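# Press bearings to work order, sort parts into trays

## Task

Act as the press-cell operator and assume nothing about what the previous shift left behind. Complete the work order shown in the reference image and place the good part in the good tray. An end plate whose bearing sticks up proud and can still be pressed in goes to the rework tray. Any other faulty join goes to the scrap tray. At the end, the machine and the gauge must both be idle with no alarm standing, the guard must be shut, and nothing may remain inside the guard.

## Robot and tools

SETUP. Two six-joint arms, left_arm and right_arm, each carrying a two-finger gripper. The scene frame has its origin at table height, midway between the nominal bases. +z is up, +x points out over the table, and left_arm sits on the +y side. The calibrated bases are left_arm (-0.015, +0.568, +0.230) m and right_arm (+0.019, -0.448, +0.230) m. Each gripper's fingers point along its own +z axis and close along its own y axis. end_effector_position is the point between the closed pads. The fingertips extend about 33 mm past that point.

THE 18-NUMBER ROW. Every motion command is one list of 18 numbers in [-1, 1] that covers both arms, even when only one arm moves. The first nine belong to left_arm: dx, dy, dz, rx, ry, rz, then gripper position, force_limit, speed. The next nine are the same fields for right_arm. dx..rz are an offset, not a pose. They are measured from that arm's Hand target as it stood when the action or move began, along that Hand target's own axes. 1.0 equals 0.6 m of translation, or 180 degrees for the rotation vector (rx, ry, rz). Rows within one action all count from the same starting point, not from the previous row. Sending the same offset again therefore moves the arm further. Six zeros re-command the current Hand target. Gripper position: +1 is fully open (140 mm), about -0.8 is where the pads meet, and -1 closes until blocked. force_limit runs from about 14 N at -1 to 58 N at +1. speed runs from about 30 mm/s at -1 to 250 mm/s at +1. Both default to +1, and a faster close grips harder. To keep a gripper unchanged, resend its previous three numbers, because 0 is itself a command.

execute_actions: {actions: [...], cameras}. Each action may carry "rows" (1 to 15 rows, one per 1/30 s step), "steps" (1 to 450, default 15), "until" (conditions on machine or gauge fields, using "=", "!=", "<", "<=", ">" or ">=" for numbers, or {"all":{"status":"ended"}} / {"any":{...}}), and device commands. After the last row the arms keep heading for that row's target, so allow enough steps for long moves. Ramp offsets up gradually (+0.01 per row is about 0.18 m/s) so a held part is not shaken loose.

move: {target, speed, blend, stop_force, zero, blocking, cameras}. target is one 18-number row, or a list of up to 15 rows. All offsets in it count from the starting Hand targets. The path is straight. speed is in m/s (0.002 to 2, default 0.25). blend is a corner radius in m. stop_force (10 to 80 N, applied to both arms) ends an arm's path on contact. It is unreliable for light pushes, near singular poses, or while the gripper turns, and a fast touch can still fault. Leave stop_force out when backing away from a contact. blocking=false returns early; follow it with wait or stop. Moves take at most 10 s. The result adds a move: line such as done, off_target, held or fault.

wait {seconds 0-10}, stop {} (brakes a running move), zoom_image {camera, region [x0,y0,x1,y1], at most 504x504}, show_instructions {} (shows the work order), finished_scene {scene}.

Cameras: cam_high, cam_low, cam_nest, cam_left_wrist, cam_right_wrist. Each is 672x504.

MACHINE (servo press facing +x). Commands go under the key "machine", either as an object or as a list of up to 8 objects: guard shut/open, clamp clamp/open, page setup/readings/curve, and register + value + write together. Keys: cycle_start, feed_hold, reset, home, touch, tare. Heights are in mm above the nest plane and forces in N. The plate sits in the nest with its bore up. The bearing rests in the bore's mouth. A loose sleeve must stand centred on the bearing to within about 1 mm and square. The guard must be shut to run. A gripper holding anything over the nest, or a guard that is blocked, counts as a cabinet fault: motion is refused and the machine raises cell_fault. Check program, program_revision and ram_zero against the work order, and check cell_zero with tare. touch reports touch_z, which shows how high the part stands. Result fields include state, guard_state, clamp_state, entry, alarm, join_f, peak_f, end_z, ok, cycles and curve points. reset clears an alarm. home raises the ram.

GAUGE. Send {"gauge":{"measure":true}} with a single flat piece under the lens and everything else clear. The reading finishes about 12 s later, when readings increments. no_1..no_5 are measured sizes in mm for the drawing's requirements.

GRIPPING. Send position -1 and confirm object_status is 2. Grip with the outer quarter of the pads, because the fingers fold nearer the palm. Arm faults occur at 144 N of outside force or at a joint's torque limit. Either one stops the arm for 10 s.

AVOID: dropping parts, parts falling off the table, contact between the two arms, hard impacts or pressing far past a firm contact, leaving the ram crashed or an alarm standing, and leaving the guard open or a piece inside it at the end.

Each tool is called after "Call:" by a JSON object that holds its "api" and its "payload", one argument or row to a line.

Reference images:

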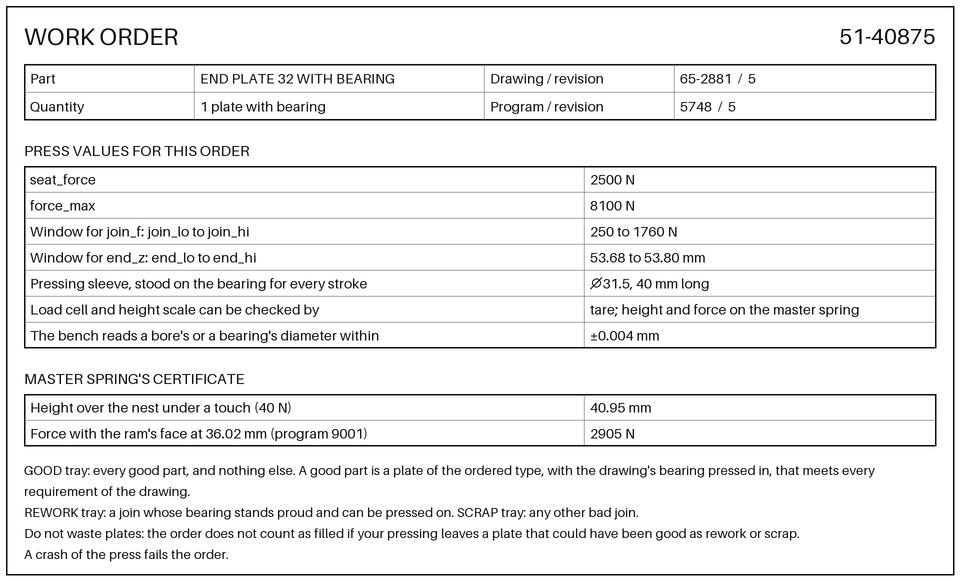

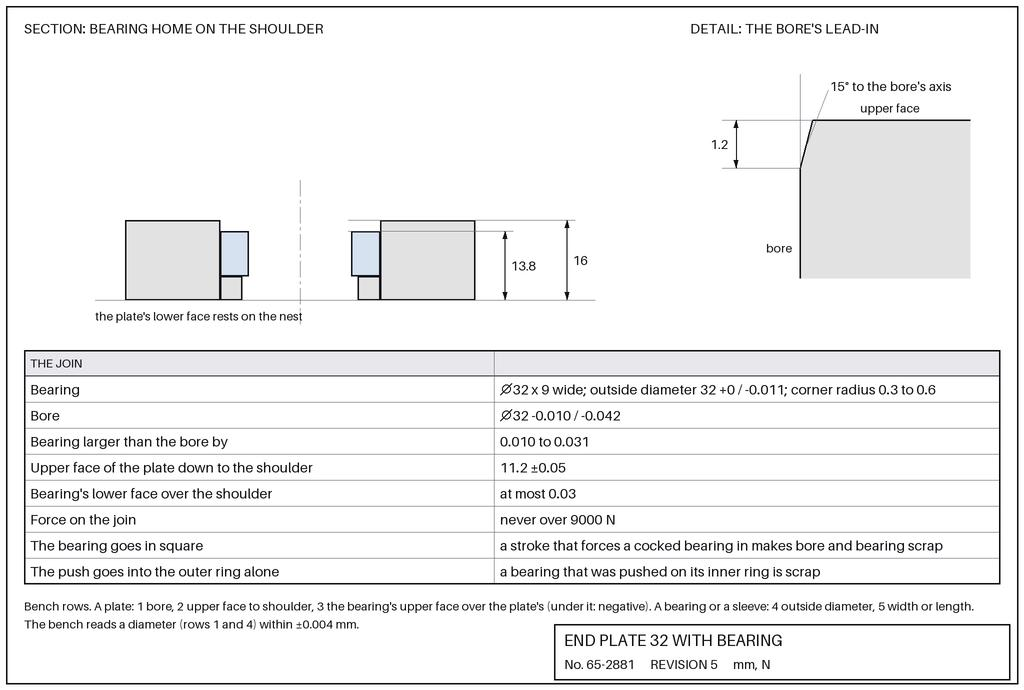

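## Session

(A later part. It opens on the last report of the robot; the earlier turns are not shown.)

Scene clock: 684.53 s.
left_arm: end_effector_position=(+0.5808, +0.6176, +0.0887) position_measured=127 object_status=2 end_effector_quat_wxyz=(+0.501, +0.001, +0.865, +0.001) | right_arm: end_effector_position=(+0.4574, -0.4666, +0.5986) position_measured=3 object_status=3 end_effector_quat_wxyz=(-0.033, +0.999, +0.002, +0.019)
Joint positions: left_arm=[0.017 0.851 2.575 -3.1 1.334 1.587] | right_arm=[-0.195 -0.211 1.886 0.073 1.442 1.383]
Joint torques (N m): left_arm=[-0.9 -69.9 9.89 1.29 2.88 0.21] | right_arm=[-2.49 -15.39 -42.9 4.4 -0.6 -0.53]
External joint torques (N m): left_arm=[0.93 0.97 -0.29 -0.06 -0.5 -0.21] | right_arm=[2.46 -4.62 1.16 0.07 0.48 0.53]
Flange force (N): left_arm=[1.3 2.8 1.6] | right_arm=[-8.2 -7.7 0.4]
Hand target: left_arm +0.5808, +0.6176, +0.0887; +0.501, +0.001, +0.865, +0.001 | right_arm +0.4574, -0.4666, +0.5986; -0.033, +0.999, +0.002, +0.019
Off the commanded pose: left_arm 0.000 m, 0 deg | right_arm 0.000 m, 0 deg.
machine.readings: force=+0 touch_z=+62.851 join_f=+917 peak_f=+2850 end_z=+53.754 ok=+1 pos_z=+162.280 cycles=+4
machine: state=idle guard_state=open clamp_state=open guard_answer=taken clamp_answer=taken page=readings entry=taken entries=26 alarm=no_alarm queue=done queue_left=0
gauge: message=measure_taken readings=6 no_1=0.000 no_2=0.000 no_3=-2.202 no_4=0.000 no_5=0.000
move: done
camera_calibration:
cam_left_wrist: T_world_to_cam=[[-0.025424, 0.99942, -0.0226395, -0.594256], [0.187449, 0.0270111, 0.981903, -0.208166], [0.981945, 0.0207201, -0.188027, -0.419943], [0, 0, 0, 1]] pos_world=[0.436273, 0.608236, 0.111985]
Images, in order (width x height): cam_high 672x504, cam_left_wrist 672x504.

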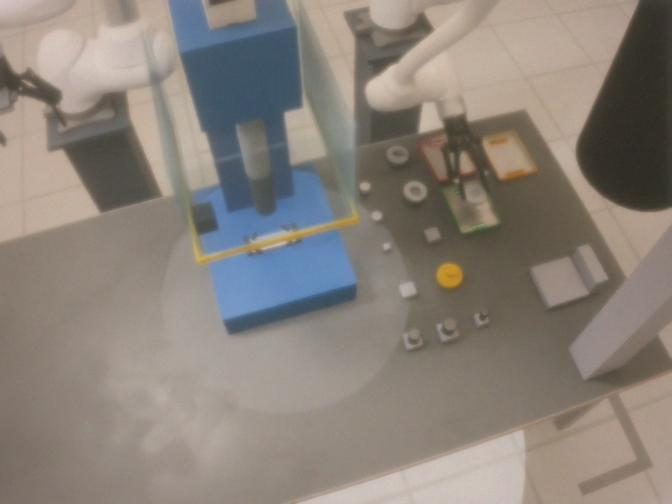

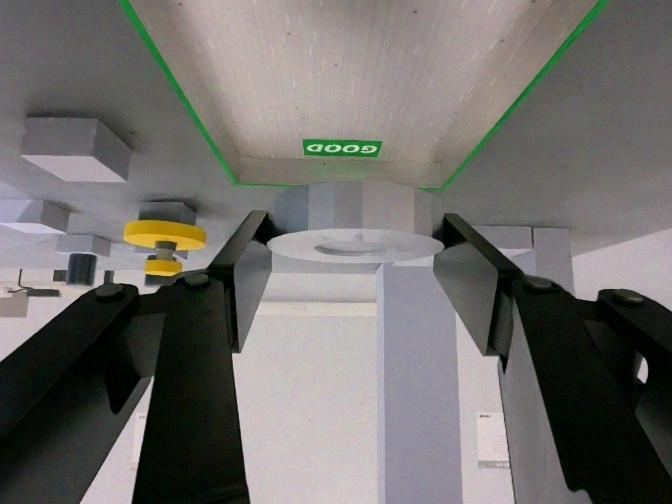

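Call:
{"api": "move", "payload": {
  "target": [0.0511,0,0.0449,0,0,0,-1,0,-1,0,0,0,0,0,0,1,1,1],
  "speed": 0.1
}}

Call:
{"api": "move", "payload": {
  "target": [0.0404,0,0.0233,0,0,0,-1,0,-1,0,0,0,0,0,0,1,1,1],
  "speed": 0.014,
  "stop_force": 10,
  "cameras": ["cam_high","cam_left_wrist"]
}}

Scene clock: 686.27 s.
left_arm: end_effector_position=(+0.5889, +0.6177, +0.0487) position_measured=127 object_status=2 end_effector_quat_wxyz=(+0.501, +0.001, +0.865, +0.001) | right_arm: end_effector_position=(+0.4574, -0.4666, +0.5986) position_measured=3 object_status=3 end_effector_quat_wxyz=(-0.033, +0.999, +0.002, +0.019)
Joint positions: left_arm=[0.016 0.954 2.531 -3.101 1.393 1.589] | right_arm=[-0.195 -0.211 1.886 0.073 1.442 1.383]
Joint torques (N m): left_arm=[-0.89 -75.15 11.76 1.65 2.91 0.21] | right_arm=[-2.2 -15.72 -42.7 4.5 -0.58 -0.46]
External joint torques (N m): left_arm=[0.88 1.98 0.28 -0.14 -0.53 -0.21] | right_arm=[2.22 -4.44 0.95 -0.04 0.47 0.46]
Flange force (N): left_arm=[4.0 2.0 1.1] | right_arm=[-7.8 -7.0 0.1]
Hand target: left_arm +0.5889, +0.6177, +0.0487; +0.501, +0.001, +0.865, +0.001 | right_arm +0.4574, -0.4666, +0.5986; -0.033, +0.999, +0.002, +0.019
Off the commanded pose: left_arm 0.000 m, 0 deg | right_arm 0.000 m, 0 deg.
machine.readings: force=+0 touch_z=+62.851 join_f=+917 peak_f=+2850 end_z=+53.754 ok=+1 pos_z=+162.280 cycles=+4
machine: state=idle guard_state=open clamp_state=open guard_answer=taken clamp_answer=taken page=readings entry=taken entries=26 alarm=no_alarm queue=done queue_left=0
gauge: message=measure_taken readings=6 no_1=0.000 no_2=0.000 no_3=-2.202 no_4=0.000 no_5=0.000
move: done

Scene clock: 688.40 s.
left_arm: end_effector_position=(+0.5890, +0.6177, +0.0274) position_measured=127 object_status=2 end_effector_quat_wxyz=(+0.501, +0.001, +0.865, +0.001) | right_arm: end_effector_position=(+0.4574, -0.4666, +0.5986) position_measured=3 object_status=3 end_effector_quat_wxyz=(-0.033, +0.999, +0.002, +0.019)
Joint positions: left_arm=[0.016 1.01 2.512 -3.101 1.43 1.59] | right_arm=[-0.195 -0.211 1.886 0.073 1.442 1.383]
Joint torques (N m): left_arm=[-1.17 -69.67 13.72 1.56 -0.22 0.4] | right_arm=[-2.4 -15.57 -42.83 4.39 -0.58 -0.49]
External joint torques (N m): left_arm=[1.19 -5.34 -0.3 0.09 2.61 -0.4] | right_arm=[2.37 -4.39 1.11 0.07 0.46 0.48]
Flange force (N): left_arm=[-7.4 3.3 -5.3] | right_arm=[-7.9 -7.4 0.4]
Hand target: left_arm +0.5890, +0.6177, +0.0275; +0.501, +0.001, +0.865, +0.001 (not the last commanded pose) | right_arm +0.4574, -0.4666, +0.5986; -0.033, +0.999, +0.002, +0.019
Off the commanded pose: left_arm 0.007 m, 0 deg | right_arm 0.000 m, 0 deg.
machine.readings: force=+0 touch_z=+62.851 join_f=+917 peak_f=+2850 end_z=+53.754 ok=+1 pos_z=+162.280 cycles=+4
machine: state=idle guard_state=open clamp_state=open guard_answer=taken clamp_answer=taken page=readings entry=taken entries=26 alarm=no_alarm queue=done queue_left=0
gauge: message=measure_taken readings=6 no_1=0.000 no_2=0.000 no_3=-2.202 no_4=0.000 no_5=0.000
move: contact (left_arm)
camera_calibration:
cam_left_wrist: T_world_to_cam=[[-0.0254379, 0.999418, -0.0227432, -0.595522], [0.187254, 0.0271115, 0.981937, -0.149491], [0.981982, 0.0207196, -0.187835, -0.439548], [0, 0, 0, 1]] pos_world=[0.444472, 0.608336, 0.0506842]
Images, in order (width x height): cam_high 672x504, cam_left_wrist 672x504.

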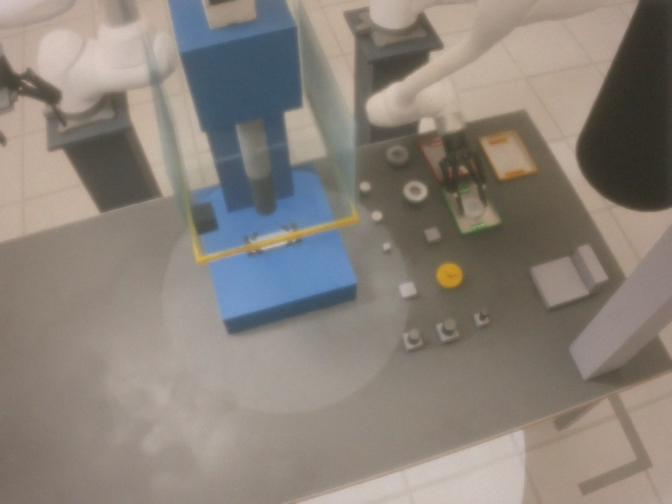

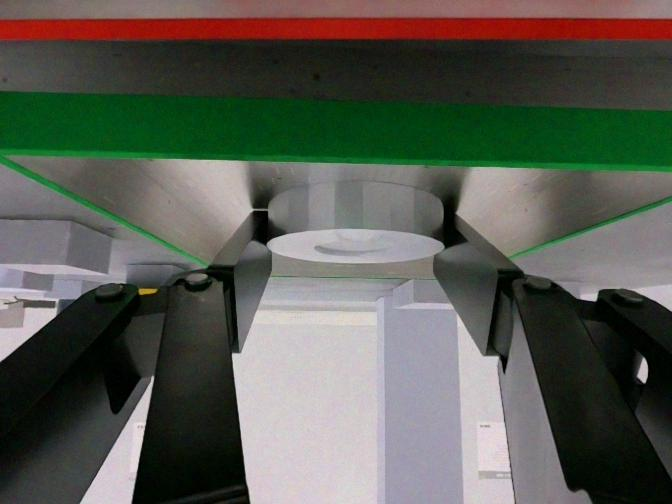

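Call:
{"api": "execute_actions", "payload": {
  "actions": [
    {"rows":[[0,0,0,0,0,0,0.24,0,-1,0,0,0,0,0,0,1,1,1]],"steps":30,"machine":{"guard":"shut"}}
  ]
}}

Call:
{"api": "move", "payload": {
  "target": [
    [0,0,-0.1,0,0,0,0.24,0,-1,0,0,0,0,0,0,1,1,1],
    [0,0,-0.25,0,0,0,0.24,0,-1,0,0,0,0,0,0,1,1,1]
  ],
  "speed": [0.12,0.2],
  "blend": [0.02,0],
  "cameras": ["cam_high","cam_left_wrist","cam_low"]
}}

Call:
{"api": "zoom_image", "payload": {
  "camera": "cam_high",
  "region": [340, 120, 560, 250]
}}

Scene clock: 690.80 s.
left_arm: end_effector_position=(+0.5890, +0.6177, +0.0275) position_measured=99 object_status=3 end_effector_quat_wxyz=(+0.501, +0.001, +0.865, +0.001) | right_arm: end_effector_position=(+0.4574, -0.4666, +0.5986) position_measured=3 object_status=3 end_effector_quat_wxyz=(-0.033, +0.999, +0.002, +0.019)
Joint positions: left_arm=[0.016 1.009 2.512 -3.101 1.43 1.59] | right_arm=[-0.195 -0.211 1.886 0.073 1.442 1.383]
Joint torques (N m): left_arm=[-0.94 -75.66 13.61 1.74 2.31 0.2] | right_arm=[-2.39 -16.12 -42.88 4.41 -0.58 -0.49]
External joint torques (N m): left_arm=[0.99 0.61 -0.2 -0.1 0.08 -0.2] | right_arm=[2.4 -4.02 1.12 0.05 0.46 0.49]
Flange force (N): left_arm=[1.9 2.5 0.4] | right_arm=[-7.2 -7.4 0.5]
Hand target: left_arm +0.5890, +0.6177, +0.0275; +0.501, +0.001, +0.865, +0.001 | right_arm +0.4574, -0.4666, +0.5986; -0.033, +0.999, +0.002, +0.019
Off the commanded pose: left_arm 0.000 m, 0 deg | right_arm 0.000 m, 0 deg.
machine.readings: force=+0 touch_z=+62.851 join_f=+917 peak_f=+2850 end_z=+53.754 ok=+1 pos_z=+162.280 cycles=+4
machine: state=idle guard_state=between clamp_state=open guard_answer=taken clamp_answer=taken page=readings entry=taken entries=26 alarm=no_alarm queue=running queue_left=0
gauge: message=measure_taken readings=6 no_1=0.000 no_2=0.000 no_3=-2.202 no_4=0.000 no_5=0.000

Scene clock: 692.17 s.
left_arm: end_effector_position=(+0.4589, +0.6177, +0.1021) position_measured=99 object_status=3 end_effector_quat_wxyz=(+0.501, +0.001, +0.865, +0.001) | right_arm: end_effector_position=(+0.4574, -0.4666, +0.5986) position_measured=3 object_status=3 end_effector_quat_wxyz=(-0.033, +0.999, +0.002, +0.019)
Joint positions: left_arm=[0.047 1.002 2.779 -3.074 1.688 1.62] | right_arm=[-0.195 -0.211 1.886 0.073 1.442 1.383]
Joint torques (N m): left_arm=[-1.71 -65.45 22.86 2.78 2.32 0.18] | right_arm=[-2.53 -15.58 -42.73 4.42 -0.58 -0.5]
External joint torques (N m): left_arm=[1.7 0.4 0.13 -0.09 0.07 -0.18] | right_arm=[2.52 -4.46 0.99 0.04 0.46 0.5]
Flange force (N): left_arm=[0.0 0.0 0.0] | right_arm=[-7.7 -7.8 0.2]
Hand target: left_arm +0.4589, +0.6177, +0.1021; +0.501, +0.001, +0.865, +0.001 | right_arm +0.4574, -0.4666, +0.5986; -0.033, +0.999, +0.002, +0.019
Off the commanded pose: left_arm 0.000 m, 0 deg | right_arm 0.000 m, 0 deg.
machine.readings: force=+0 touch_z=+62.851 join_f=+917 peak_f=+2850 end_z=+53.754 ok=+1 pos_z=+162.280 cycles=+4
machine: state=idle guard_state=shut clamp_state=open guard_answer=taken clamp_answer=taken page=readings entry=taken entries=26 alarm=no_alarm queue=done queue_left=0
gauge: message=measure_taken readings=6 no_1=0.000 no_2=0.000 no_3=-2.202 no_4=0.000 no_5=0.000
move: done
camera_calibration:
cam_left_wrist: T_world_to_cam=[[-0.0254359, 0.999418, -0.0227459, -0.597135], [0.187158, 0.0271117, 0.981956, -0.198354], [0.982, 0.0207198, -0.187738, -0.297798], [0, 0, 0, 1]] pos_world=[0.314372, 0.608336, 0.125284]
Images, in order (width x height): cam_high 672x504, cam_low 672x504, cam_left_wrist 672x504.

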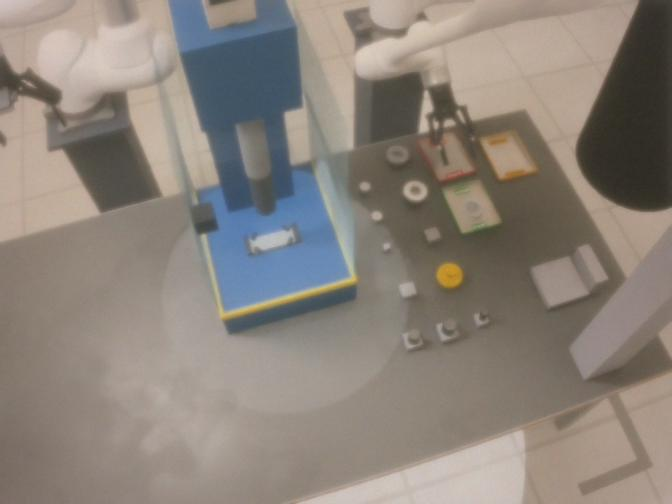

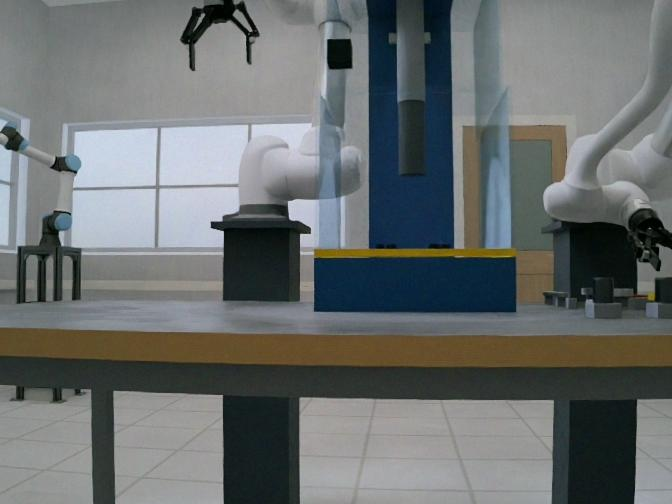

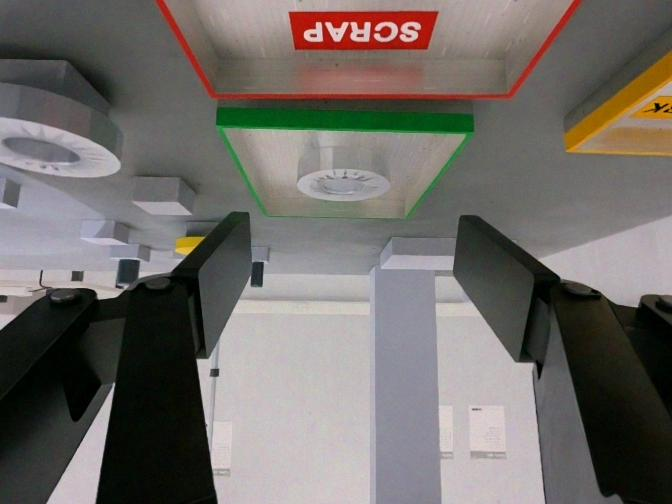

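Scaled by 2.291 from the camera's 672x504 image, which has a finer 960x720 frame.

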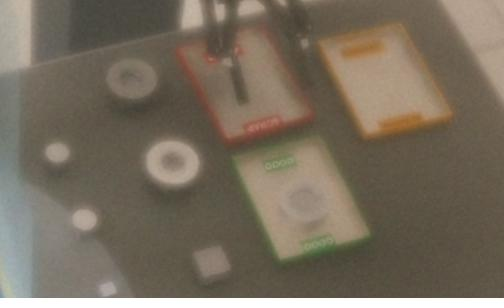

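Call:
{"api": "zoom_image", "payload": {
  "camera": "cam_left_wrist",
  "region": [0, 50, 450, 230]
}}

Call:
{"api": "zoom_image", "payload": {
  "camera": "cam_high",
  "region": [370, 140, 440, 210]
}}

Scaled by 1.120 from the camera's 672x504 image, which has a finer 960x720 frame.

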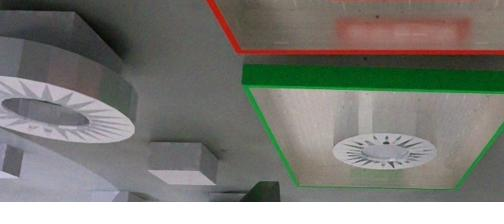

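Scaled by 7.200 from the camera's 672x504 image, which has a finer 960x720 frame.

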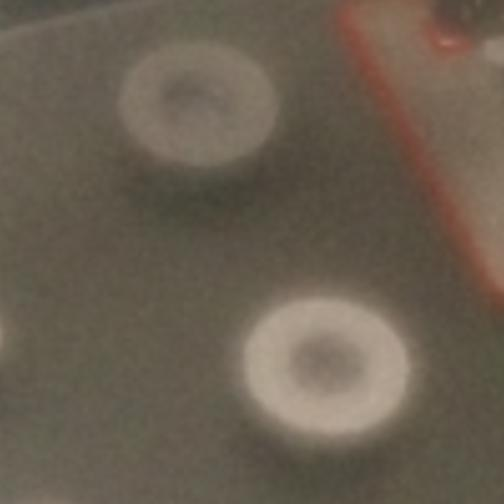

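Call:
{"api": "zoom_image", "payload": {
  "camera": "cam_high",
  "region": [440, 170, 510, 240]
}}

Scaled by 7.200 from the camera's 672x504 image, which has a finer 960x720 frame.

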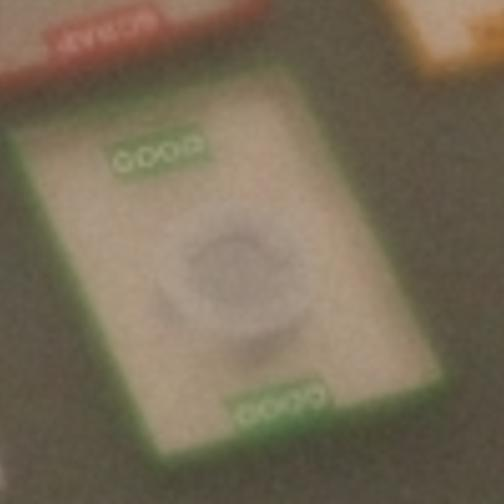

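Call:
{"api": "move", "payload": {
  "target": [-0.21,0.0033,-0.1963,0.4335,0,0.25,0.24,0,-1,0,0,0,0,0,0,1,1,1],
  "speed": 0.4
}}

Call:
{"api": "move", "payload": {
  "target": [-0.075,0,0.13,0,0.3333,0,0.24,0,-1,0,0,0,0,0,0,1,1,1],
  "speed": 0.4,
  "cameras": ["cam_left_wrist"]
}}

Scene clock: 701.00 s.
left_arm: end_effector_position=(+0.4452, +0.6209, +0.1443) position_measured=99 object_status=3 end_effector_quat_wxyz=(+0.500, +0.166, +0.847, -0.066) | right_arm: end_effector_position=(+0.4574, -0.4666, +0.5986) position_measured=3 object_status=3 end_effector_quat_wxyz=(-0.033, +0.999, +0.002, +0.019)
Joint positions: left_arm=[0.485 0.758 2.736 -2.404 1.307 1.902] | right_arm=[-0.195 -0.211 1.886 0.073 1.442 1.383]
Joint torques (N m): left_arm=[-1.02 -55.99 15.98 1.84 2.24 0.36] | right_arm=[-2.3 -15.46 -43.07 4.47 -0.59 -0.48]
External joint torques (N m): left_arm=[1.11 -0.26 -0.25 -0.12 0.07 -0.36] | right_arm=[2.25 -4.42 1.37 -0.01 0.47 0.48]
Flange force (N): left_arm=[0.0 3.7 -2.6] | right_arm=[-8.3 -7.1 0.7]
Hand target: left_arm +0.4452, +0.6209, +0.1443; +0.500, +0.166, +0.847, -0.066 (not the last commanded pose) | right_arm +0.4574, -0.4666, +0.5986; -0.033, +0.999, +0.002, +0.019
Off the commanded pose: left_arm 0.128 m, 70 deg | right_arm 0.000 m, 0 deg.
machine.readings: force=+0 touch_z=+62.851 join_f=+917 peak_f=+2850 end_z=+53.754 ok=+1 pos_z=+162.280 cycles=+4
machine: state=idle guard_state=shut clamp_state=open guard_answer=taken clamp_answer=taken page=readings entry=taken entries=26 alarm=no_alarm queue=done queue_left=0
gauge: message=measure_taken readings=6 no_1=0.000 no_2=0.000 no_3=-2.202 no_4=0.000 no_5=0.000
move: held (left_arm; a check stopped the path); limits=held
pose unreachable (left arm): on one or more control steps of this call, first in action 0 (counted from 0), this arm could not follow its commanded pose, so it was not sent that pose on those steps. It may still have moved: this result reports where it is.
cause: moving toward the commanded pose would bring two parts of the arm too close to each other (joints 2 (shoulder) to 4 (forearm roll) lie between them).

Scene clock: 703.13 s.
left_arm: end_effector_position=(+0.5296, +0.5894, +0.1451) position_measured=99 object_status=3 end_effector_quat_wxyz=(+0.009, +0.177, +0.984, +0.025) | right_arm: end_effector_position=(+0.4574, -0.4666, +0.5986) position_measured=3 object_status=3 end_effector_quat_wxyz=(-0.033, +0.999, +0.002, +0.019)
Joint positions: left_arm=[-0.085 0.4 2.19 -3.046 -0.529 1.791] | right_arm=[-0.195 -0.211 1.886 0.073 1.442 1.383]
Joint torques (N m): left_arm=[-1.16 -62.7 -21.31 -1.95 -0.09 0.16] | right_arm=[-1.91 -15.49 -42.88 4.47 -0.61 -0.51]
External joint torques (N m): left_arm=[1.11 0.21 -0.71 -0.26 0.11 -0.16] | right_arm=[1.92 -4.67 1.12 0 0.49 0.5]
Flange force (N): left_arm=[-0.9 2.2 0.4] | right_arm=[-8.5 -6.4 0.2]
Hand target: left_arm +0.5296, +0.5894, +0.1451; +0.009, +0.177, +0.984, +0.025 | right_arm +0.4574, -0.4666, +0.5986; -0.033, +0.999, +0.002, +0.019
Off the commanded pose: left_arm 0.000 m, 0 deg | right_arm 0.000 m, 0 deg.
machine.readings: force=+0 touch_z=+62.851 join_f=+917 peak_f=+2850 end_z=+53.754 ok=+1 pos_z=+162.280 cycles=+4
machine: state=idle guard_state=shut clamp_state=open guard_answer=taken clamp_answer=taken page=readings entry=taken entries=26 alarm=no_alarm queue=done queue_left=0
gauge: message=measure_taken readings=6 no_1=0.000 no_2=0.000 no_3=-2.202 no_4=0.000 no_5=0.000
move: done
camera_calibration:
cam_left_wrist: T_world_to_cam=[[0.314976, 0.946969, 0.0635574, -0.728021], [0.886705, -0.317488, 0.336088, -0.326704], [0.338444, -0.049503, -0.939684, 0.132722], [0, 0, 0, 1]] pos_world=[0.47408, 0.592259, 0.280789]
Images, in order (width x height): cam_left_wrist 672x504.

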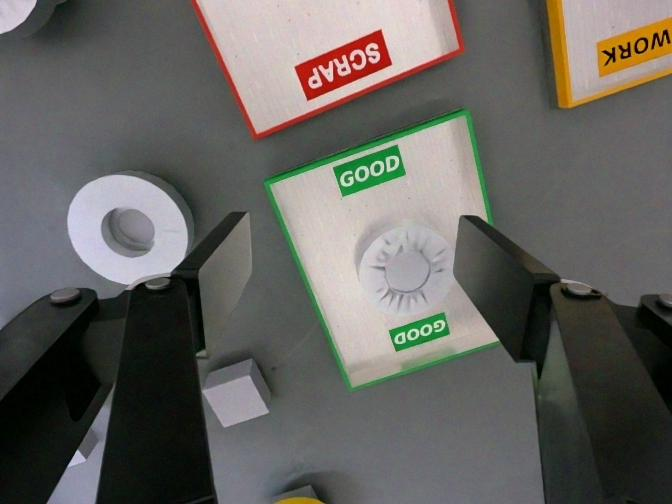

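Call:
{"api": "move", "payload": {
  "target": [0.13,-0.1165,-0.15,0,0,0,0.24,0,-1,0,0,0,0,0,0,1,1,1],
  "speed": 0.4,
  "cameras": ["cam_left_wrist"]
}}

Scene clock: 705.00 s.
left_arm: end_effector_position=(+0.4297, +0.5470, +0.2304) position_measured=99 object_status=3 end_effector_quat_wxyz=(+0.009, +0.177, +0.984, +0.025) | right_arm: end_effector_position=(+0.4574, -0.4666, +0.5986) position_measured=3 object_status=3 end_effector_quat_wxyz=(-0.033, +0.999, +0.002, +0.019)
Joint positions: left_arm=[-0.194 0.135 2.324 -3.06 -0.664 1.699] | right_arm=[-0.195 -0.211 1.886 0.073 1.442 1.383]
Joint torques (N m): left_arm=[-0.87 -41.59 -25.45 -2.42 0 0.15] | right_arm=[-2.63 -16.02 -42.74 4.47 -0.59 -0.55]
External joint torques (N m): left_arm=[0.87 1.17 -0.85 -0.21 -0.02 -0.14] | right_arm=[2.59 -3.87 1.04 -0.02 0.47 0.55]
Flange force (N): left_arm=[-2.7 2.4 1.5] | right_arm=[-6.8 -7.9 0.4]
Hand target: left_arm +0.4297, +0.5470, +0.2305; +0.009, +0.177, +0.984, +0.025 | right_arm +0.4574, -0.4666, +0.5986; -0.033, +0.999, +0.002, +0.019
Off the commanded pose: left_arm 0.000 m, 0 deg | right_arm 0.000 m, 0 deg.
machine.readings: force=+0 touch_z=+62.851 join_f=+917 peak_f=+2850 end_z=+53.754 ok=+1 pos_z=+162.280 cycles=+4
machine: state=idle guard_state=shut clamp_state=open guard_answer=taken clamp_answer=taken page=readings entry=taken entries=26 alarm=no_alarm queue=done queue_left=0
gauge: message=measure_taken readings=6 no_1=0.000 no_2=0.000 no_3=-2.202 no_4=0.000 no_5=0.000
move: done
camera_calibration:
cam_left_wrist: T_world_to_cam=[[0.314863, 0.94701, 0.0635136, -0.6617], [0.886746, -0.317368, 0.336095, -0.280401], [0.338442, -0.0495035, -0.939684, 0.244679], [0, 0, 0, 1]] pos_world=[0.37418, 0.549759, 0.366189]
Images, in order (width x height): cam_left_wrist 672x504.

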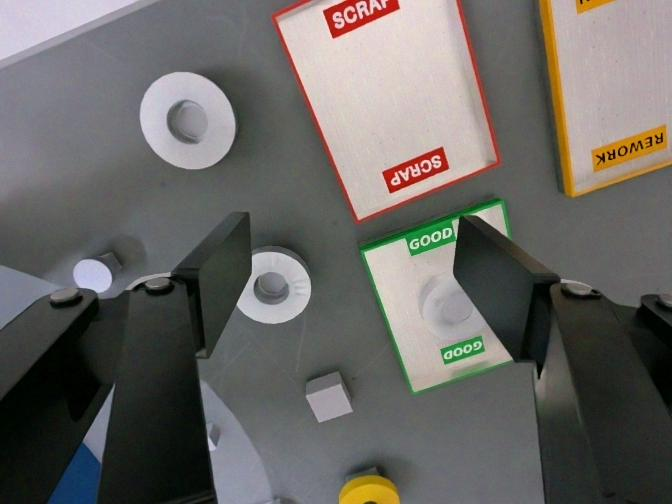

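Call:
{"api": "finished_scene", "payload": {
  "scene": 1
}}

The scene is finished: the task was done.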